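# Close a mailer box and send it to the end

## Task

At the closing stop sits a loose mailer box holding a carton, its front wall toward the arms and its lid, hinged at the back, standing open with both side flaps already folded in. Shut it: both side flaps must go inside the side walls, the lid must lie flat on the walls, and the front flap must be tucked inside the front wall far enough that its tabs catch. The carton has to finish lying flat on the box floor, and nothing else from the bench (no other carton or object) may end up inside, on top of, or leaning on the box. Afterwards, get the box carried to the far end of the conveyor so it rests against the red end stop. The green button by arm1 moves a box from the filling stop to the closing stop (holding it also brings one sitting between the stops). The green button by arm3 sends a box that sits squarely at the closing stop to the end. The yellow light of the sensor on the post opposite goes dark only when a box at the closing stop has its lid fully down and nothing else crosses the beam.

## Robot and tools

Setup: four identical i2rt Big YAM arms (arm1, arm2, arm3, arm4), each with six revolute joints, a two-finger gripper and a wrist camera. Going toward +y of the scene frame along the conveyor they stand in the order arm2, arm1, arm4, arm3. Boxes travel toward +y: filling stop (between arm2 and arm1), closing stop (between arm4 and arm3), then the end stop; all three stops are red. Calibrated feet (base_link, metres, scene frame, quat wxyz), each foot facing its own +x: arm1 x=+0.030 y=+0.330 z=+0.980 (+0.999, +0.006, -0.004, +0.043); arm2 x=-0.043 y=-0.280 z=+1.021 (+0.998, +0.005, +0.004, -0.061); arm3 x=-0.067 y=+1.891 z=+0.949 (+0.999, -0.004, +0.000, -0.040); arm4 x=+0.015 y=+1.250 z=+0.956 (+0.997, +0.001, -0.004, +0.076). Reach is about 1.0 m from the joint1 axis.

Frames: one shared scene frame, origin on the floor, +z up. The hand point lies between the finger pads, roughly 1 cm behind the tips; fingers point along the hand's +z and open along its y. Printed hand positions can be off, more so far out.

Joints (absolute, radians; tolerance for done in brackets): joint1_rad -2.879..2.879 (0.045), turns about the foot, positive counter-clockwise from above, 0 points along the foot's +x. joint2_rad 0..3.141 (0.14), shoulder, 0 upper arm back and roughly level, positive raises then swings forward. joint3_rad 0..3.019 (0.09), elbow, 0 folded, positive opens. joint4_rad -1.692..1.57 (0.055), hand pitch, positive tips fingers up. joint5_rad -1.57..1.57 (0.03), sideways swing, positive to the arm's right. joint6_rad -2.094..2.094 (0.035), roll, positive clockwise viewed from behind the hand. gripper_m 0..0.093 (0.003), fingertip gap in metres; grip force roughly 50-64 N per pad.

Tool move: arguments arm1..arm4 (one object per arm; omit an arm to leave its command unchanged) plus optional cameras. Inside an arm object: joints is a dict of absolute joint targets by name; target is a single list of 7 numbers [x, y, z, qw, qx, qy, qz], an absolute hand pose in metres in the scene frame, same form as the printed hand line; the hand is driven in a straight line toward it from its current hand_target. speed (only with target) is the path's top speed in m/s, 0.002..0.5, default 0.25; rotation is capped at twice that in rad/s. With target, joints may contain only gripper_m. All motions in a call start together; all hand paths in one call finish together, paced by the slowest. A path runs 0.5 to 10 s and stops after 10 s even if short; one action is at most 15 s. The controller clips each step to 100 mm and 20 degrees from the measured hand, then solves damped IK, favouring position. Expect centimetre-level error, overshoot of speed near full stretch, and wide swings for pure joint moves. Paths do not avoid obstacles or other arms. Unknown keys make a call invalid; out-of-range values get it refused, and a refusal or a stop cancels later move/wait/finished_scene calls in the same reply. cameras: list from arm1_cam_wrist, arm2_cam_wrist, arm3_cam_wrist, arm4_cam_wrist, cam_behind2, cam_end, cam_over2, cam_side2, cam_station2, cam_stop2, or all; omitted/null means all, [] means none. move with no arm gives full state and images.

Tool wait: seconds 0..10, optional cameras; nothing new is commanded. Tool zoom_image: camera name and region [x0, y0, x1, y1] in pixels (top-left origin, at most 504 by 504), on that camera's newest image. Tool finished_scene: scene, the integer of the current scene; irreversible, the box must stay done without help.

Reading results: the pictures line lists image order; images may lag the state slightly. The move line gives per arm done or its worst status (e.g. time_out). Arms under as last shown were not commanded; their status reads not commanded and other lines repeat earlier values. hand_target is the hand pose at the currently held joint targets. off_target: joint stopped short and may still push. time_out: joints keep nearby targets and keep pushing; on_its_own lists them (held at is a target, not a reading); send the reported position to relieve. joint command not followed / pose unreachable: a self/inter-arm check withheld targets (gripper still obeyed); the arm may keep trying until given new targets. Joint velocities in rad/s (gripper m/s), within noise means still. Joint torques in N m per arm joint, positive toward larger angles, with offsets and noise; entries 3 and 4 wrap at ±28. Gripper: when gripping hard it reads up to ~0.005 below the part width (some read ~0.002 wider); closed on nothing 0.000-0.003; in free air up to ~0.003 wider than the real gap. Full force comes about 0.005 below first-contact reading; release by commanding well above the reading. MOTOR HOT appears at 85 °C; at 100 °C an OVER-TEMPERATURE FAULT drops the arm for 30-60 s or more, and affected keys say limit_stop_at_motor_heat (resend targets).

Avoid: hard contact between arms, including a gripper closing on another arm's fingers (counts as a press); the collision check may act late and ignores fingers, housings and wrist cameras. Arms never stop on contact and can push hard and overheat, so do not push into boxes or stretch for long. Do not knock anything off the work area, drop parts, release moving objects, or slam. Loose objects may get occasional small nudges.

Each tool is called as name(argument=value, ...) on one line, values as JSON.

## Session

I'll start by looking at the current state of the scene.

move()

Scene clock: 0.00 s.
Joint torques (N m): no reading
Heat: arm1: hottest joint2_rad 32 °C; arm2: hottest joint2_rad 29 °C; arm3: hottest joint2_rad 30 °C; arm4: hottest joint1_rad 31 °C.
Joint velocities: within noise
arm1.joint_positions: joint1_rad=+0.141 joint2_rad=+0.424 joint3_rad=+1.369 joint4_rad=-1.152 joint5_rad=+0.141 joint6_rad=-0.395 gripper_m=+0.09396
arm1.joint_status: not commanded
arm1.hand: x=+0.1935 y=+0.3358 z=+1.5886 quat_wxyz=(-0.626, +0.190, -0.749, +0.104) (m; scene frame)
arm1.hand_target: x=+0.1892 y=+0.3347 z=+1.5990 quat_wxyz=(-0.636, +0.187, -0.742, +0.104) (m; scene frame)
arm1.hand_status: not commanded
arm2.joint_positions: joint1_rad=+0.016 joint2_rad=+0.445 joint3_rad=+1.415 joint4_rad=-1.206 joint5_rad=-0.131 joint6_rad=-0.177 gripper_m=+0.09396
arm2.joint_status: not commanded
arm2.hand: x=+0.1259 y=-0.2820 z=+1.6325 quat_wxyz=(-0.616, +0.065, -0.785, +0.032) (m; scene frame)
arm2.hand_target: x=+0.1212 y=-0.2816 z=+1.6411 quat_wxyz=(-0.624, +0.065, -0.778, +0.034) (m; scene frame)
arm2.hand_status: not commanded
arm3.joint_positions: joint1_rad=-0.048 joint2_rad=+0.615 joint3_rad=+1.432 joint4_rad=-1.313 joint5_rad=+0.134 joint6_rad=-0.424 gripper_m=+0.09396
arm3.joint_status: not commanded
arm3.hand: x=+0.1569 y=+1.8419 z=+1.5155 quat_wxyz=(-0.475, +0.094, -0.852, +0.198) (m; scene frame)
arm3.hand_target: x=+0.1536 y=+1.8424 z=+1.5265 quat_wxyz=(-0.486, +0.092, -0.846, +0.201) (m; scene frame)
arm3.hand_status: not commanded
arm4.joint_positions: joint1_rad=-0.056 joint2_rad=+0.596 joint3_rad=+1.352 joint4_rad=-1.272 joint5_rad=-0.084 joint6_rad=-0.087 gripper_m=+0.09396
arm4.joint_status: not commanded
arm4.hand: x=+0.2457 y=+1.2855 z=+1.4985 quat_wxyz=(-0.506, +0.100, -0.856, -0.039) (m; scene frame)
arm4.hand_target: x=+0.2428 y=+1.2852 z=+1.5112 quat_wxyz=(-0.519, +0.100, -0.848, -0.039) (m; scene frame)
arm4.hand_status: not commanded
pictures: arm1_cam_wrist, arm2_cam_wrist, arm3_cam_wrist, arm4_cam_wrist, cam_behind2, cam_end, cam_over2, cam_side2, cam_station2, cam_stop2
Images, in order (width x height): arm1_cam_wrist 672x504, arm2_cam_wrist 672x504, arm3_cam_wrist 672x504, arm4_cam_wrist 672x504, cam_behind2 896x504, cam_end 896x504, cam_over2 896x504, cam_side2 896x504, cam_station2 896x504, cam_stop2 896x504.

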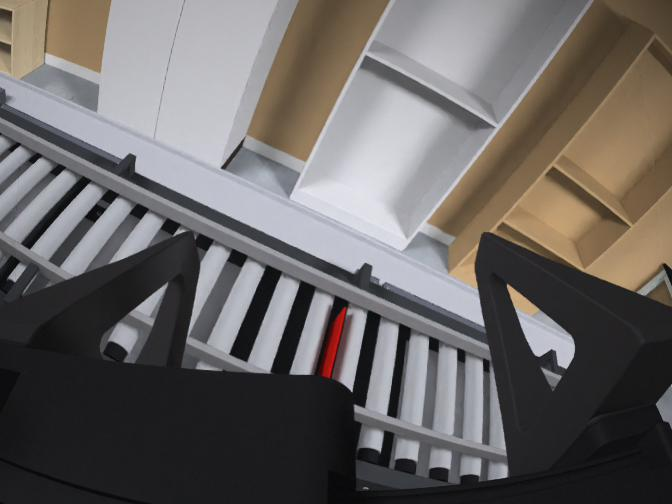

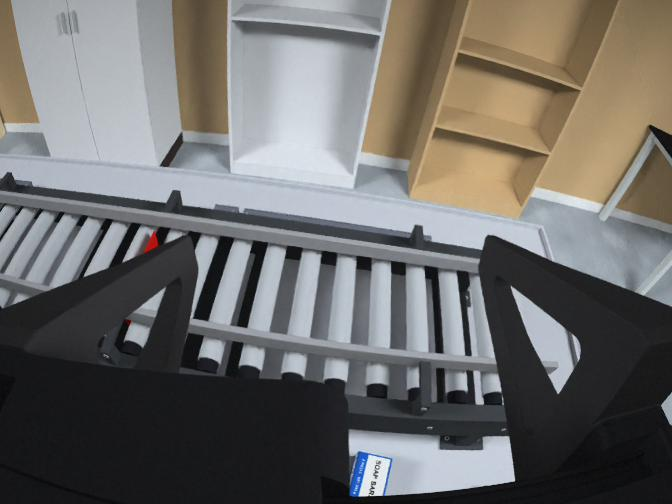

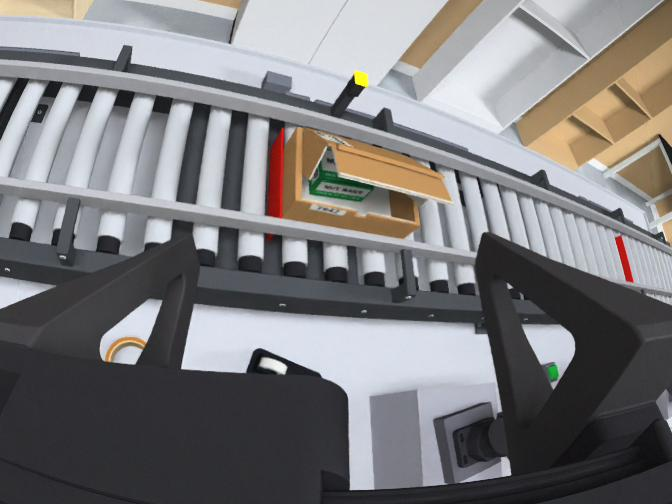

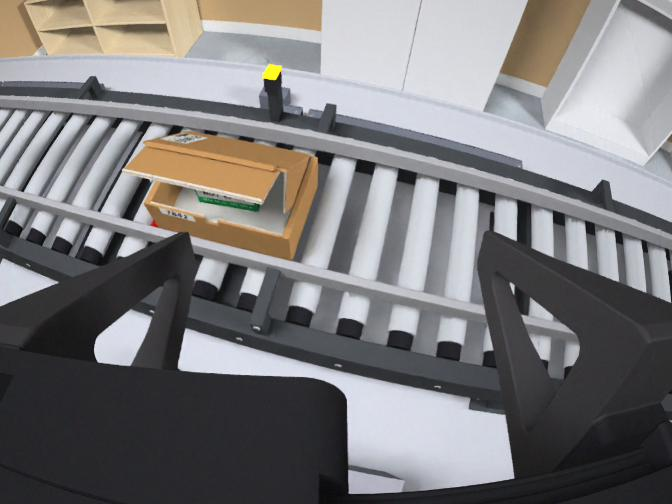

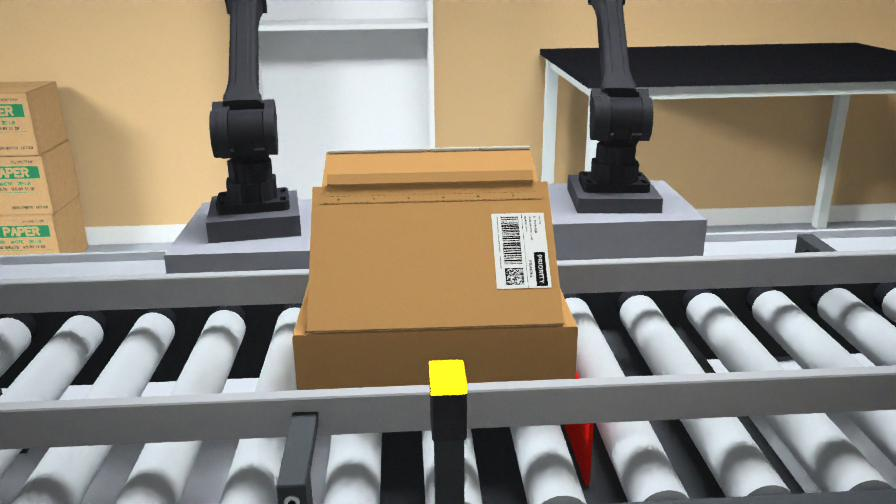

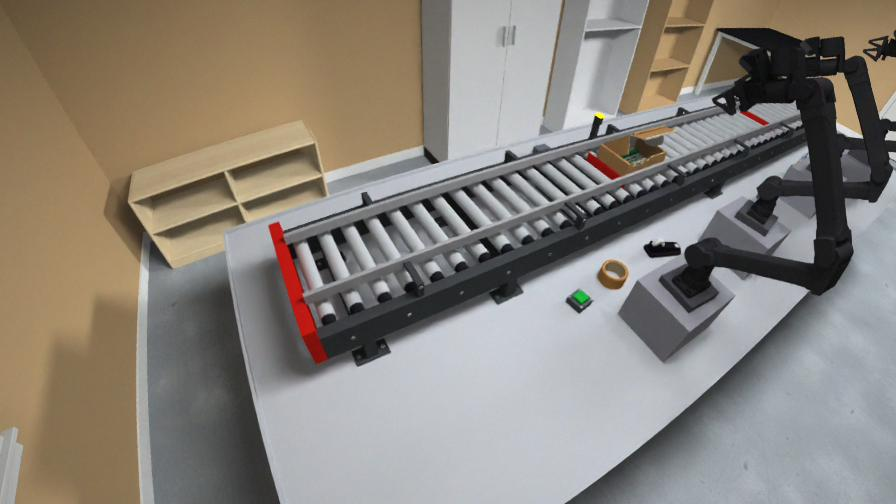

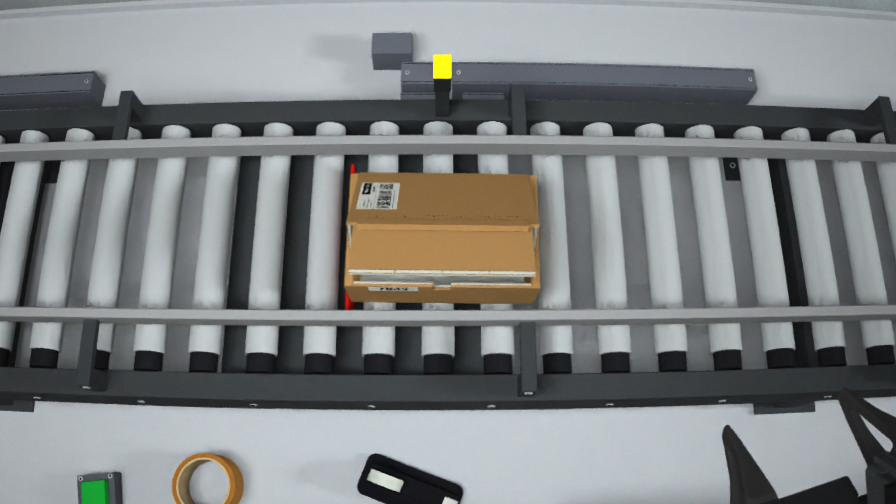

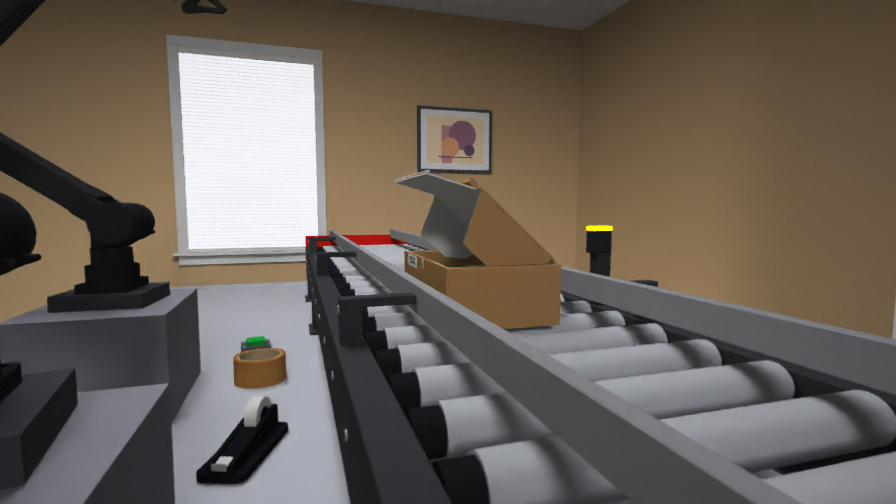

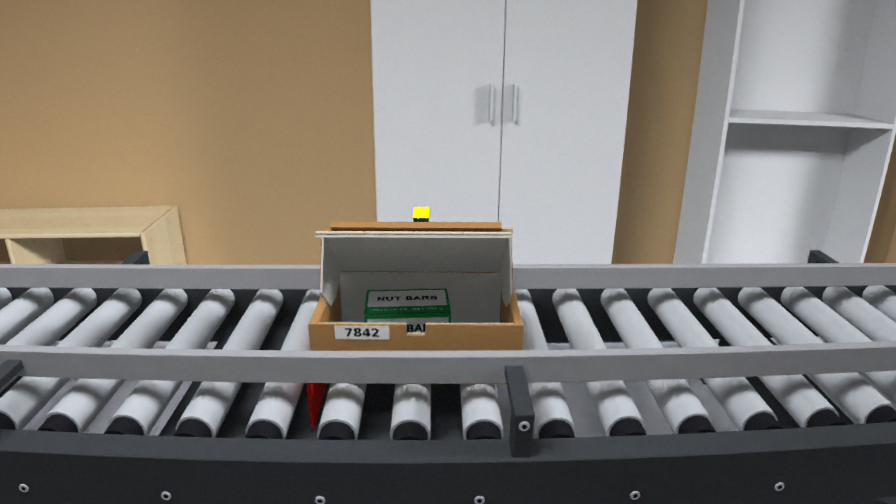

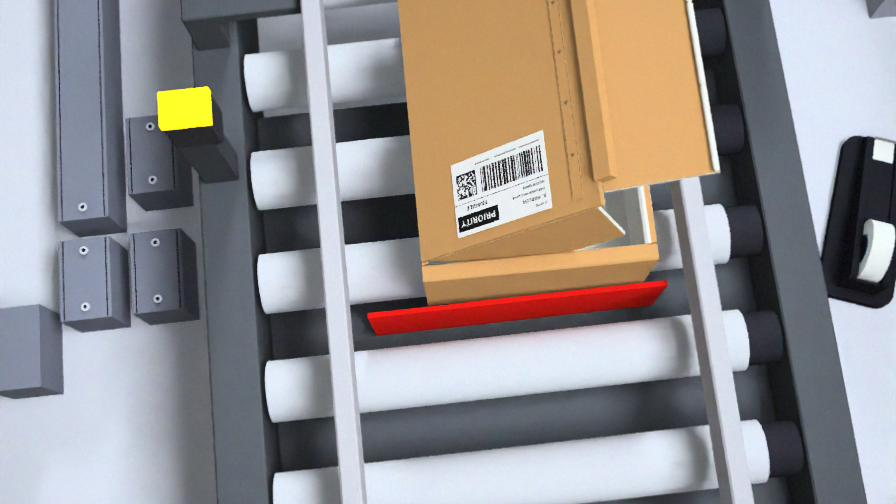

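zoom_image(camera="cam_side2", region=[360, 150, 640, 350])

zoom_image(camera="cam_station2", region=[280, 190, 560, 390])

zoom_image(camera="cam_over2", region=[320, 140, 570, 330])

zoom_image(camera="cam_stop2", region=[360, 0, 760, 340])

zoom_image(camera="cam_end", region=[540, 90, 760, 300])

Scaled by 1.800 from the camera's 896x504 image, which has a finer 1280x720 frame.

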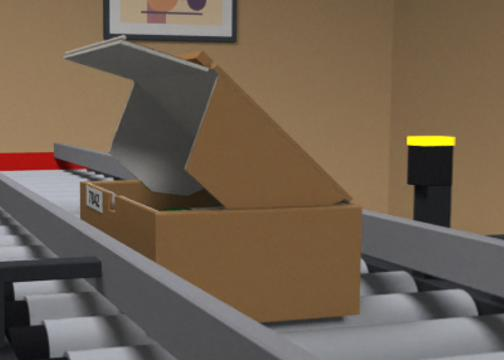

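Scaled by 1.800 from the camera's 896x504 image, which has a finer 1280x720 frame.

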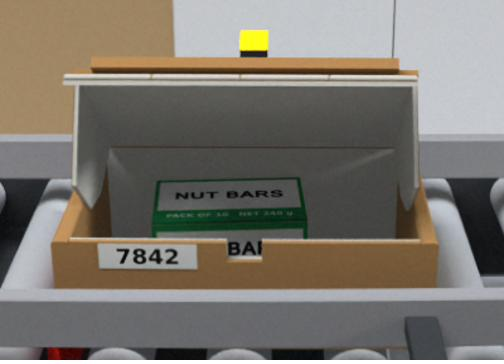

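Scaled by 2.016 from the camera's 896x504 image, which has a finer 1280x720 frame.

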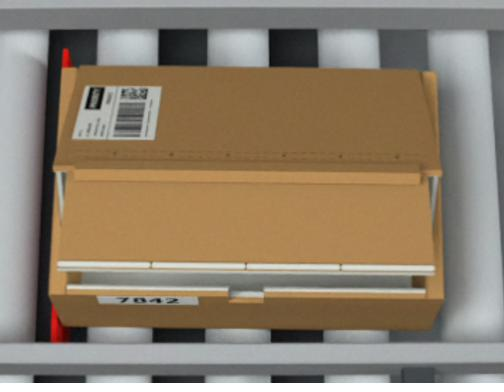

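Scaled by 1.260 from the camera's 896x504 image, which has a finer 1280x720 frame.

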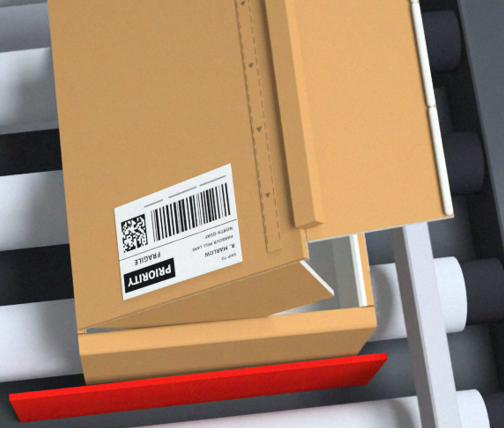

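Scaled by 2.291 from the camera's 896x504 image, which has a finer 1280x720 frame.

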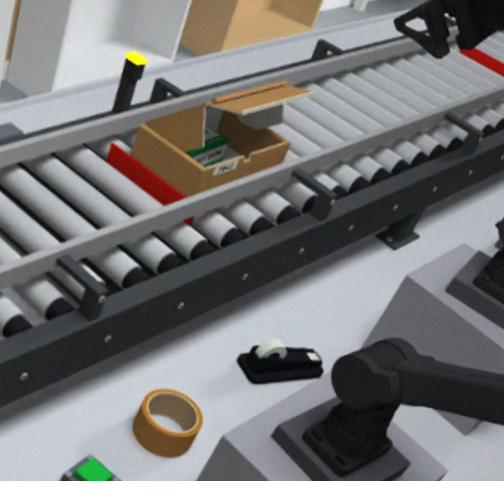

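zoom_image(camera="cam_side2", region=[385, 160, 565, 280])

zoom_image(camera="arm4_cam_wrist", region=[100, 110, 340, 280])

zoom_image(camera="arm3_cam_wrist", region=[250, 100, 470, 260])

zoom_image(camera="cam_behind2", region=[280, 130, 600, 400])

Scaled by 2.800 from the camera's 896x504 image, which has a finer 1280x720 frame.

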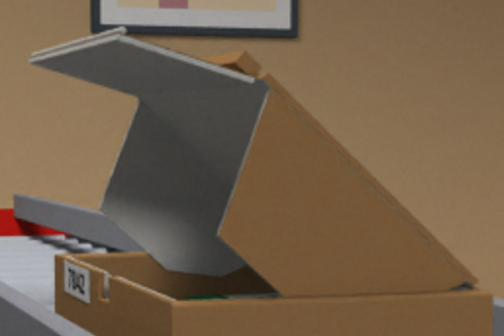

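Scaled by 2.100 from the camera's 672x504 image, which has a finer 960x720 frame.

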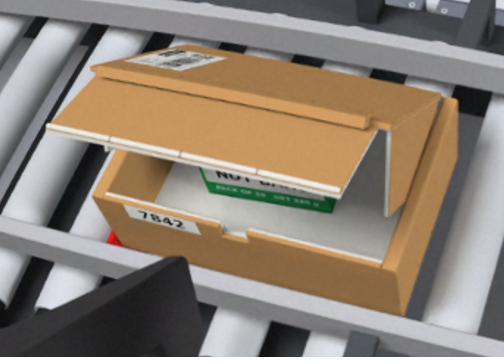

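Scaled by 2.291 from the camera's 672x504 image, which has a finer 960x720 frame.

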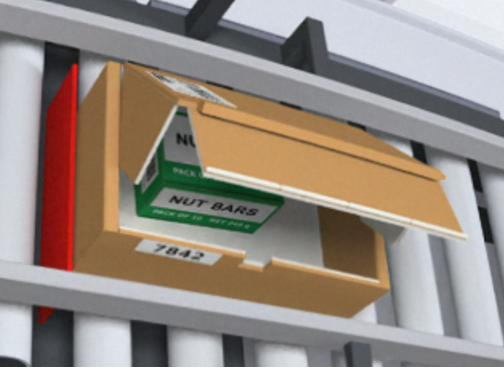

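Scaled by 1.575 from the camera's 896x504 image, which has a finer 1280x720 frame.

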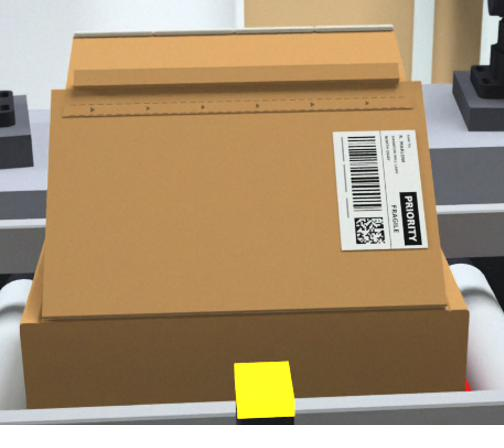

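move(arm4={"joints": {"joint5_rad": -1.15, "joint6_rad": 1.8, "gripper_m": 0.05}}, cameras=["arm4_cam_wrist", "cam_side2", "cam_over2"])

Scene clock: 548.93 s.
Joint torques (N m): arm1=[0.32 5.6 7.71 1.77 0.04 0.11] | arm2=[-0.26 4.84 7.87 2.32 -0.21 -0.05] | arm3=[-0.38 4.78 8.58 2.78 -0.01 0.04] | arm4=[-0.73 2.96 10.15 1.25 -0.53 0.17]
Heat: arm1: hottest joint3_rad 36 °C; arm2: hottest joint3_rad 36 °C; arm3: hottest joint3_rad 40 °C; arm4: hottest joint3_rad 38 °C.
move: arm4 done
Joint velocities: within noise
arm1, arm2, arm3: as last shown
arm4.joint_positions: joint1_rad=-0.056 joint2_rad=+0.596 joint3_rad=+1.352 joint4_rad=-1.272 joint5_rad=-1.147 joint6_rad=+1.790 gripper_m=+0.05008
arm4.joint_status: all done
arm4.hand: x=+0.1444 y=+1.4185 z=+1.5476 quat_wxyz=(+0.129, -0.360, -0.685, -0.620) (m; scene frame)
arm4.hand_target: x=+0.1398 y=+1.4182 z=+1.5579 quat_wxyz=(+0.124, -0.353, -0.684, -0.626) (m; scene frame)
arm4.hand_status: not commanded
pictures: arm4_cam_wrist, cam_over2, cam_side2
Images, in order (width x height): arm4_cam_wrist 672x504, cam_over2 896x504, cam_side2 896x504.

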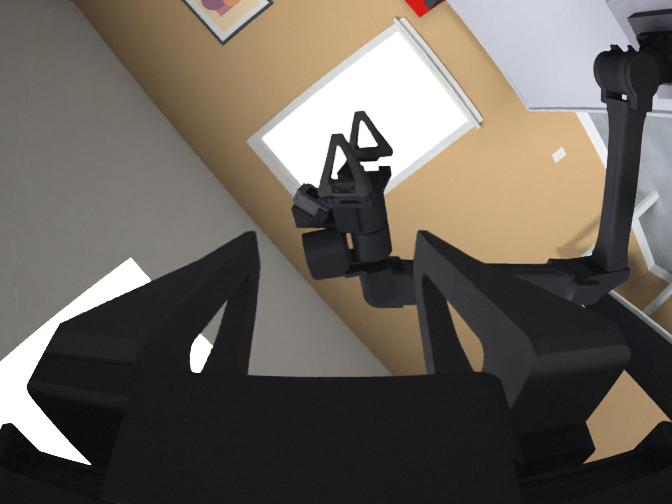

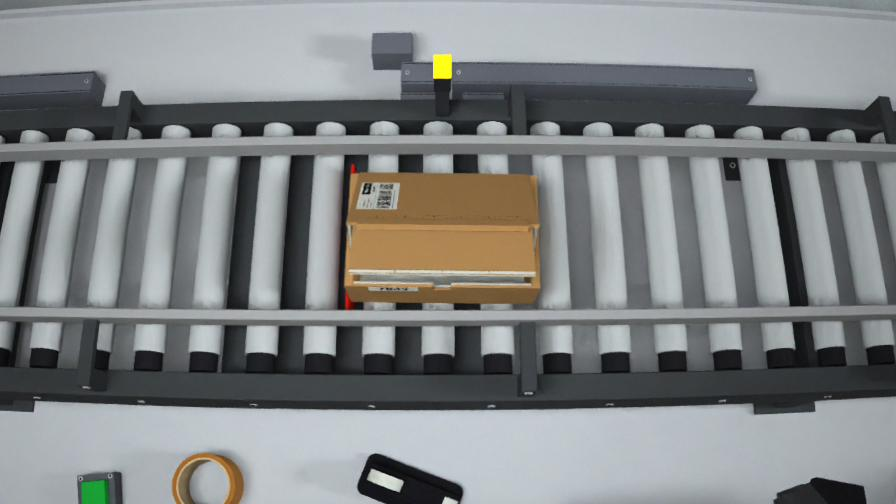

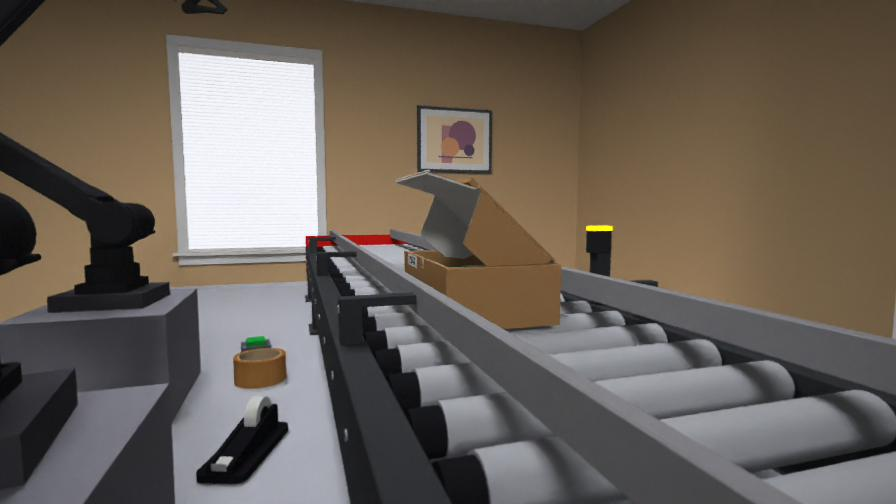

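move(arm4={"target": [0.455, 1.335, 1.18, 0.019, 0.223, 0.707, 0.671], "speed": 0.3}, cameras=["arm4_cam_wrist", "arm3_cam_wrist", "cam_side2", "cam_over2", "cam_station2"])

Scene clock: 562.17 s.
Joint torques (N m): arm1=[0.21 5.42 7.71 1.76 0.04 0.1] | arm2=[-0.32 4.72 7.86 2.32 -0.2 -0.05] | arm3=[-0.26 5.01 8.59 2.73 0.01 0.04] | arm4=[-1.14 -9.05 8.49 1.5 -0.51 0.16]
Heat: arm1: hottest joint3_rad 36 °C; arm2: hottest joint3_rad 36 °C; arm3: hottest joint3_rad 40 °C; arm4: hottest joint3_rad 38 °C.
move: arm4 done
Joint velocities: within noise
arm1, arm2, arm3: as last shown
arm4.joint_positions: joint1_rad=-0.339 joint2_rad=+1.423 joint3_rad=+0.767 joint4_rad=-0.010 joint5_rad=-1.397 joint6_rad=+1.204 gripper_m=+0.05008
arm4.joint_status: not commanded
arm4.hand: x=+0.4547 y=+1.3380 z=+1.1781 quat_wxyz=(-0.013, -0.222, -0.708, -0.670) (m; scene frame)
arm4.hand_target: x=+0.4550 y=+1.3350 z=+1.1801 quat_wxyz=(-0.019, -0.223, -0.707, -0.671) (m; scene frame)
arm4.hand_status: done (0.004 m and 0.7 deg from the pose sent, 0.488 m and 24.0 deg at the start)
pictures: arm3_cam_wrist, arm4_cam_wrist, cam_over2, cam_side2, cam_station2
Images, in order (width x height): arm3_cam_wrist 672x504, arm4_cam_wrist 672x504, cam_over2 896x504, cam_side2 896x504, cam_station2 896x504.

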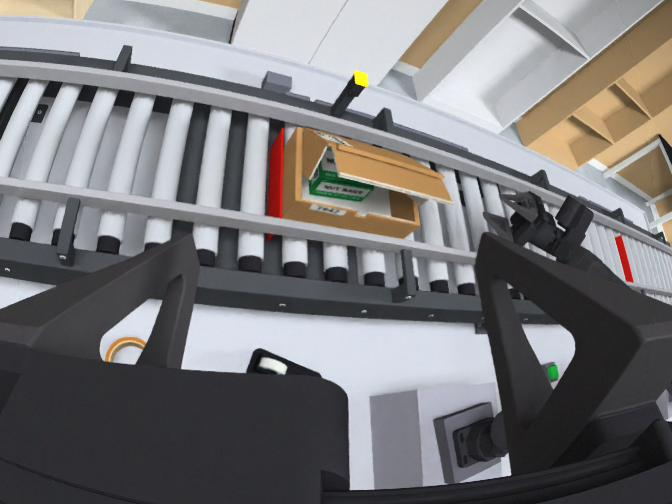

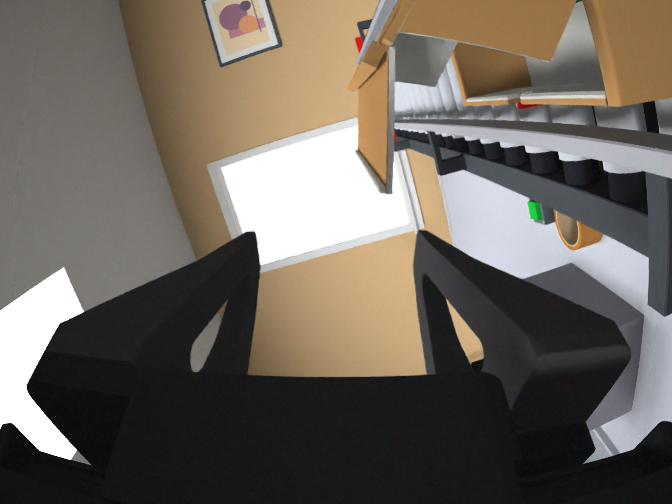

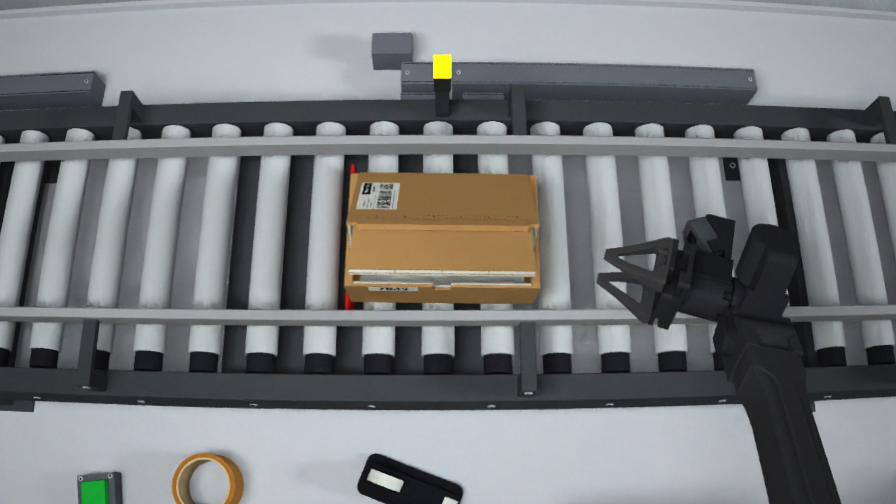

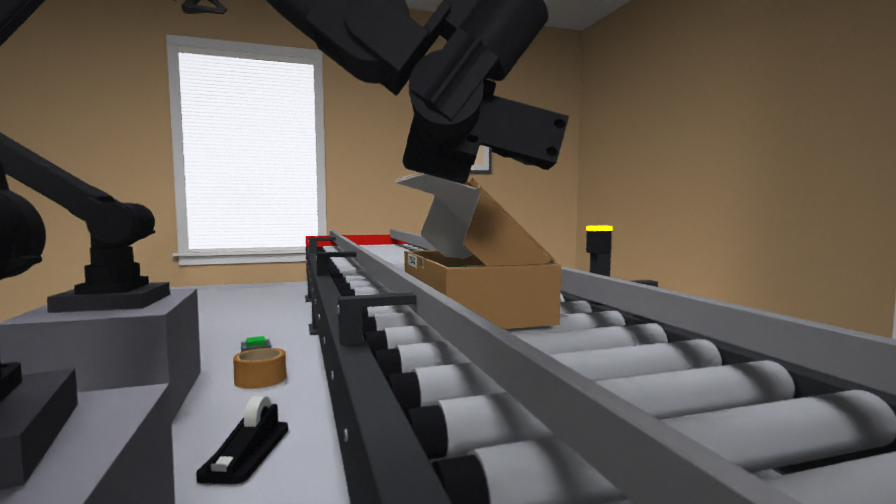

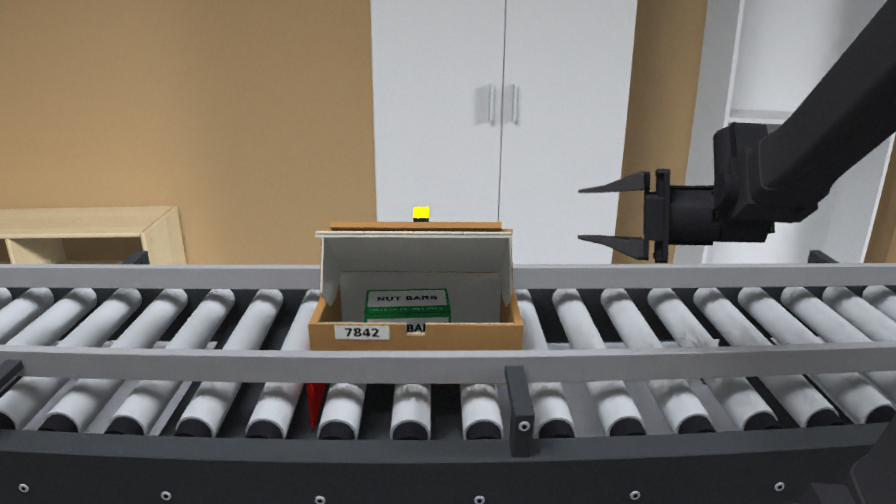

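move(arm4={"target": [0.478, 1.375, 1.147, 0.019, 0.223, 0.707, 0.671], "speed": 0.15}, cameras=["arm4_cam_wrist", "cam_side2", "cam_over2", "cam_station2"])

zoom_image(camera="cam_station2", region=[300, 170, 660, 370])

zoom_image(camera="cam_over2", region=[330, 150, 690, 350])

zoom_image(camera="arm4_cam_wrist", region=[230, 0, 590, 270])

Scene clock: 612.27 s.
Joint torques (N m): arm1=[0.38 5.83 7.76 1.68 0.04 0.11] | arm2=[-0.32 4.78 7.87 2.3 -0.2 -0.05] | arm3=[-0.26 4.84 8.58 2.76 0 0.03] | arm4=[0.09 -8.64 7.72 1.61 -0.26 0.15]
Heat: arm1: hottest joint3_rad 36 °C; arm2: hottest joint3_rad 36 °C; arm3: hottest joint3_rad 40 °C; arm4: hottest joint3_rad 39 °C.
move: arm4 done
Joint velocities: within noise
arm1, arm2, arm3: as last shown
arm4.joint_positions: joint1_rad=-0.250 joint2_rad=+1.530 joint3_rad=+0.735 joint4_rad=+0.386 joint5_rad=-1.307 joint6_rad=+1.450 gripper_m=+0.05008
arm4.joint_status: not commanded
arm4.hand: x=+0.4782 y=+1.3703 z=+1.1519 quat_wxyz=(-0.025, -0.222, -0.707, -0.671) (m; scene frame)
arm4.hand_target: x=+0.4778 y=+1.3750 z=+1.1470 quat_wxyz=(-0.019, -0.223, -0.707, -0.671) (m; scene frame)
arm4.hand_status: done (0.007 m and 0.6 deg from the pose sent, 0.054 m and 0.7 deg at the start)
pictures: arm4_cam_wrist, cam_over2, cam_side2, cam_station2
Images, in order (width x height): arm4_cam_wrist 672x504, cam_over2 896x504, cam_side2 896x504, cam_station2 896x504.

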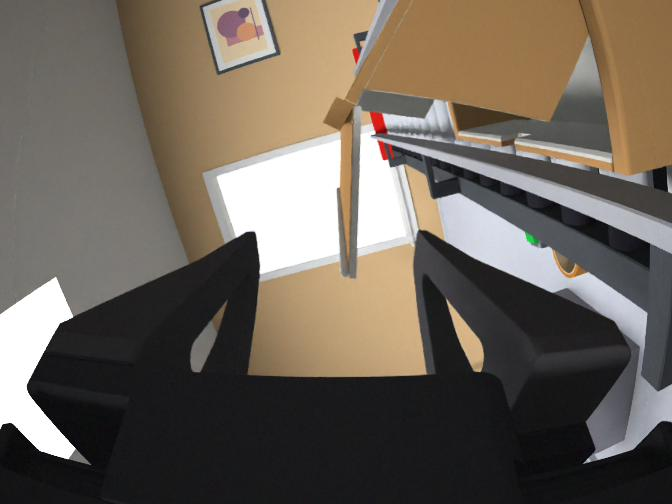

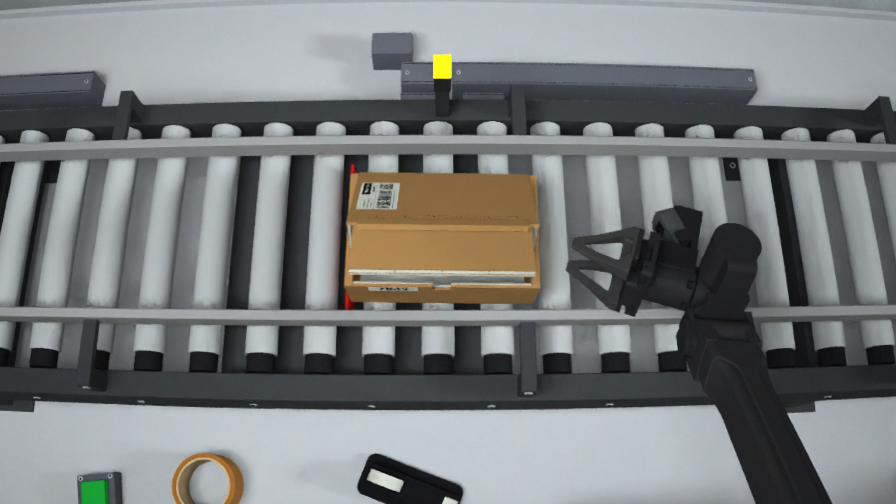

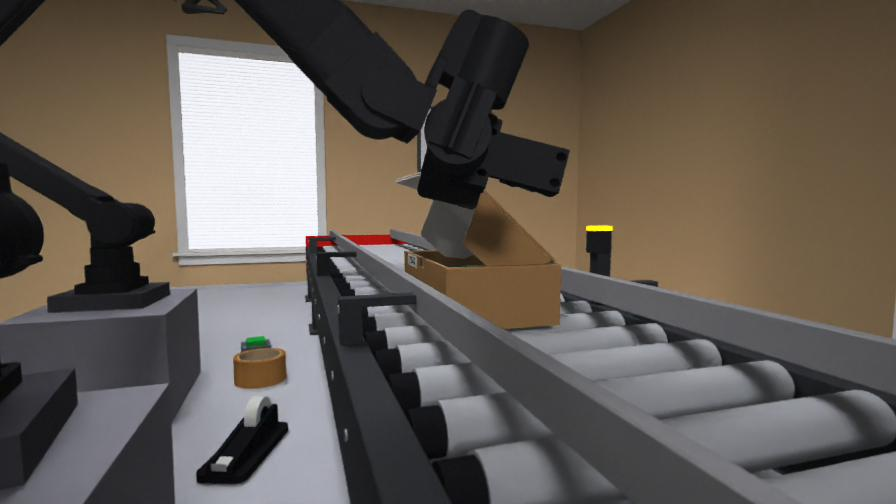

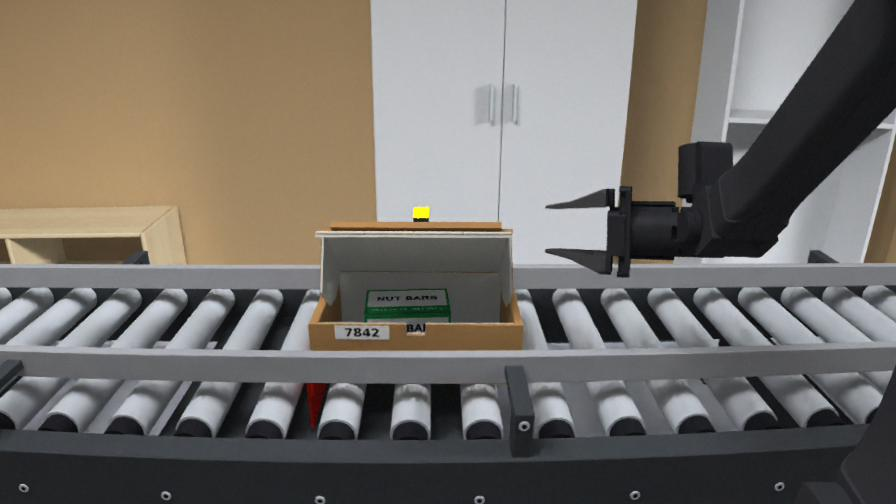

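Scaled by 1.400 from the camera's 896x504 image, which has a finer 1280x720 frame.

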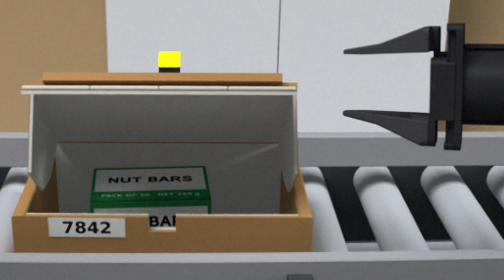

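Scaled by 1.400 from the camera's 896x504 image, which has a finer 1280x720 frame.

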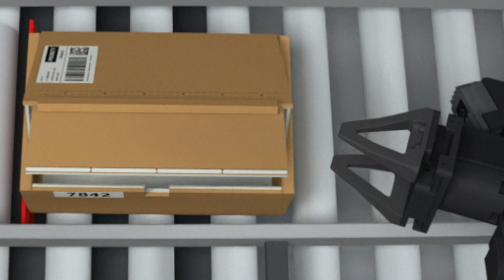

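Scaled by 1.400 from the camera's 672x504 image, which has a finer 960x720 frame.

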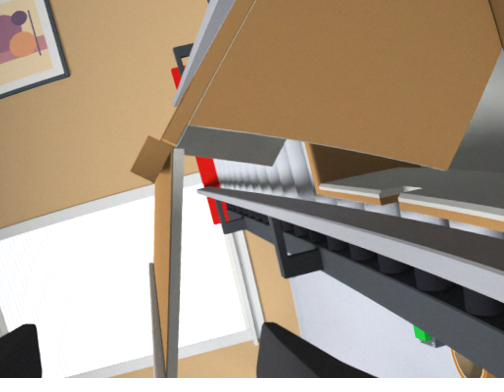

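move(arm4={"target": [0.487, 1.436, 1.138, 0.019, 0.223, 0.707, 0.671], "speed": 0.1}, cameras=["arm4_cam_wrist", "cam_side2", "cam_over2", "cam_station2", "arm3_cam_wrist"])

zoom_image(camera="cam_station2", region=[300, 170, 660, 370])

zoom_image(camera="cam_over2", region=[330, 150, 690, 350])

zoom_image(camera="arm4_cam_wrist", region=[160, 0, 520, 400])

Scene clock: 648.67 s.
Joint torques (N m): arm1=[0.26 5.6 7.76 1.76 0.04 0.09] | arm2=[-0.38 4.84 7.86 2.29 -0.21 -0.05] | arm3=[-0.03 4.66 8.55 2.77 0 0.05] | arm4=[0.15 -9.11 7.71 1.76 -0.16 0.14]
Heat: arm1: hottest joint3_rad 36 °C; arm2: hottest joint3_rad 37 °C; arm3: hottest joint3_rad 40 °C; arm4: hottest joint3_rad 37 °C.
move: arm4 done
Joint velocities: within noise
arm1, arm2, arm3: as last shown
arm4.joint_positions: joint1_rad=-0.103 joint2_rad=+1.587 joint3_rad=+0.729 joint4_rad=+0.586 joint5_rad=-1.167 joint6_rad=+1.599 gripper_m=+0.05008
arm4.joint_status: not commanded
arm4.hand: x=+0.4872 y=+1.4307 z=+1.1415 quat_wxyz=(-0.024, -0.224, -0.707, -0.670) (m; scene frame)
arm4.hand_target: x=+0.4869 y=+1.4359 z=+1.1380 quat_wxyz=(-0.019, -0.223, -0.707, -0.671) (m; scene frame)
arm4.hand_status: done (0.006 m and 0.6 deg from the pose sent, 0.068 m and 0.7 deg at the start)
pictures: arm3_cam_wrist, arm4_cam_wrist, cam_over2, cam_side2, cam_station2
Images, in order (width x height): arm3_cam_wrist 672x504, arm4_cam_wrist 672x504, cam_over2 896x504, cam_side2 896x504, cam_station2 896x504.

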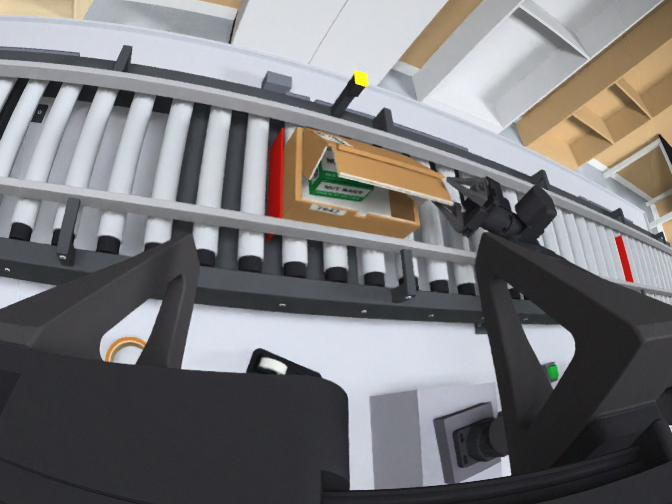

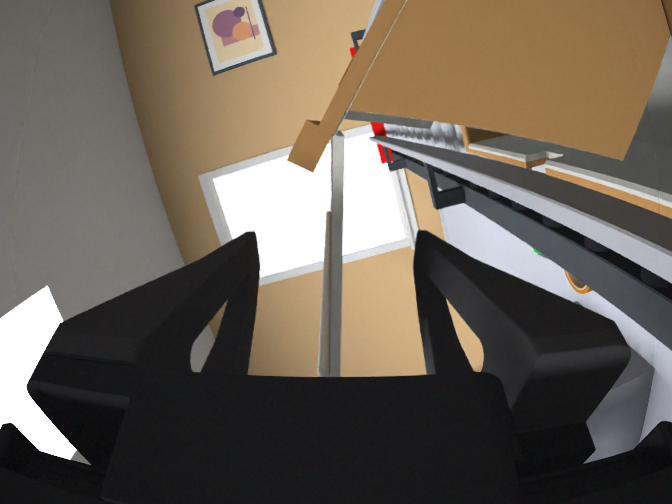

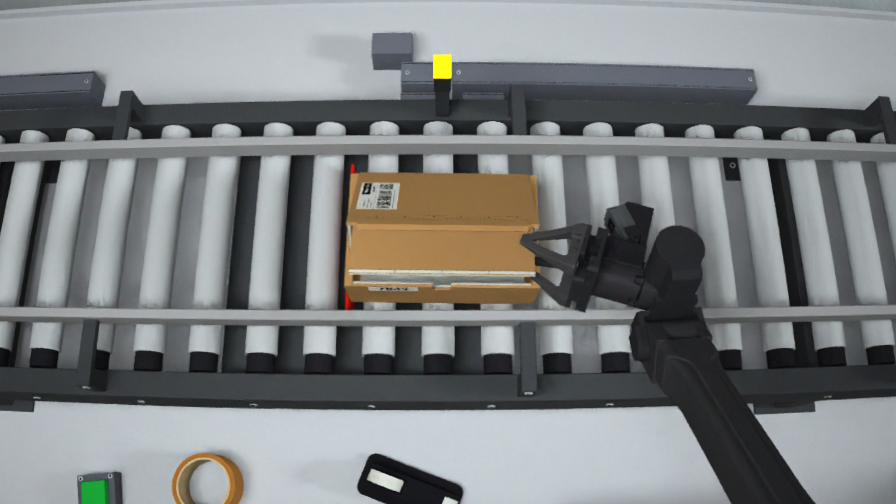

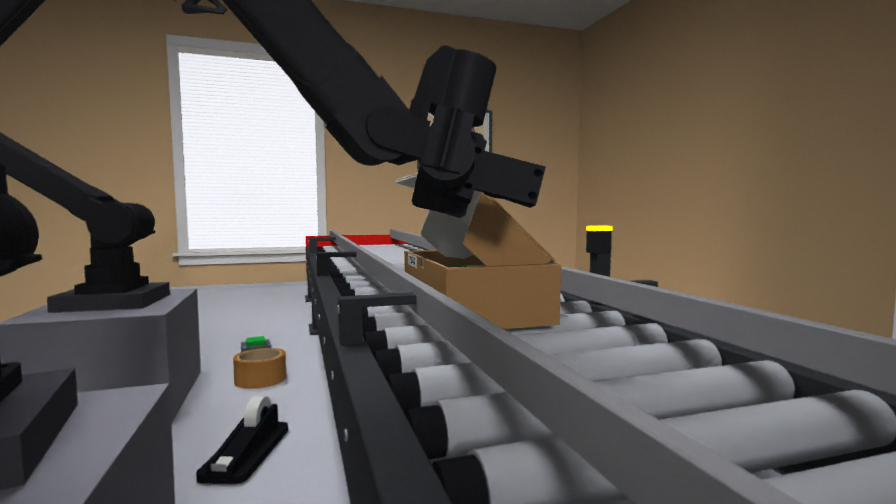

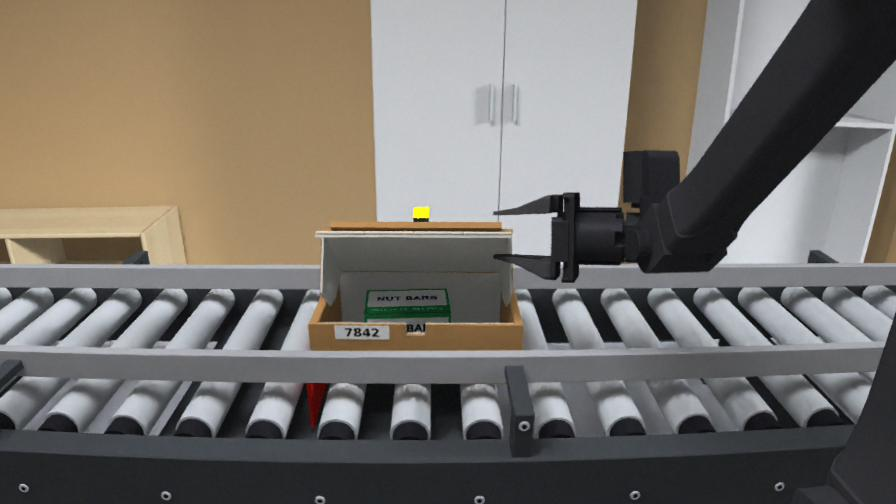

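Scaled by 1.400 from the camera's 896x504 image, which has a finer 1280x720 frame.

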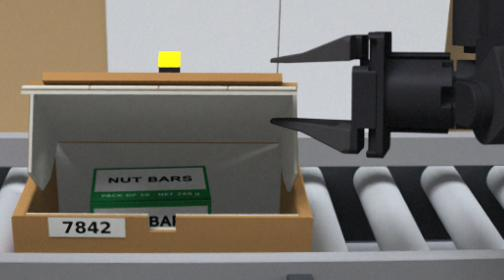

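Scaled by 1.400 from the camera's 896x504 image, which has a finer 1280x720 frame.

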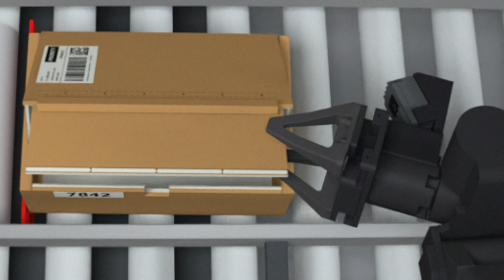

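Scaled by 1.260 from the camera's 672x504 image, which has a finer 960x720 frame.

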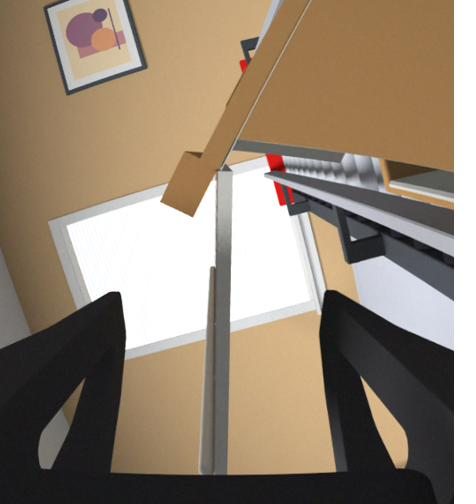

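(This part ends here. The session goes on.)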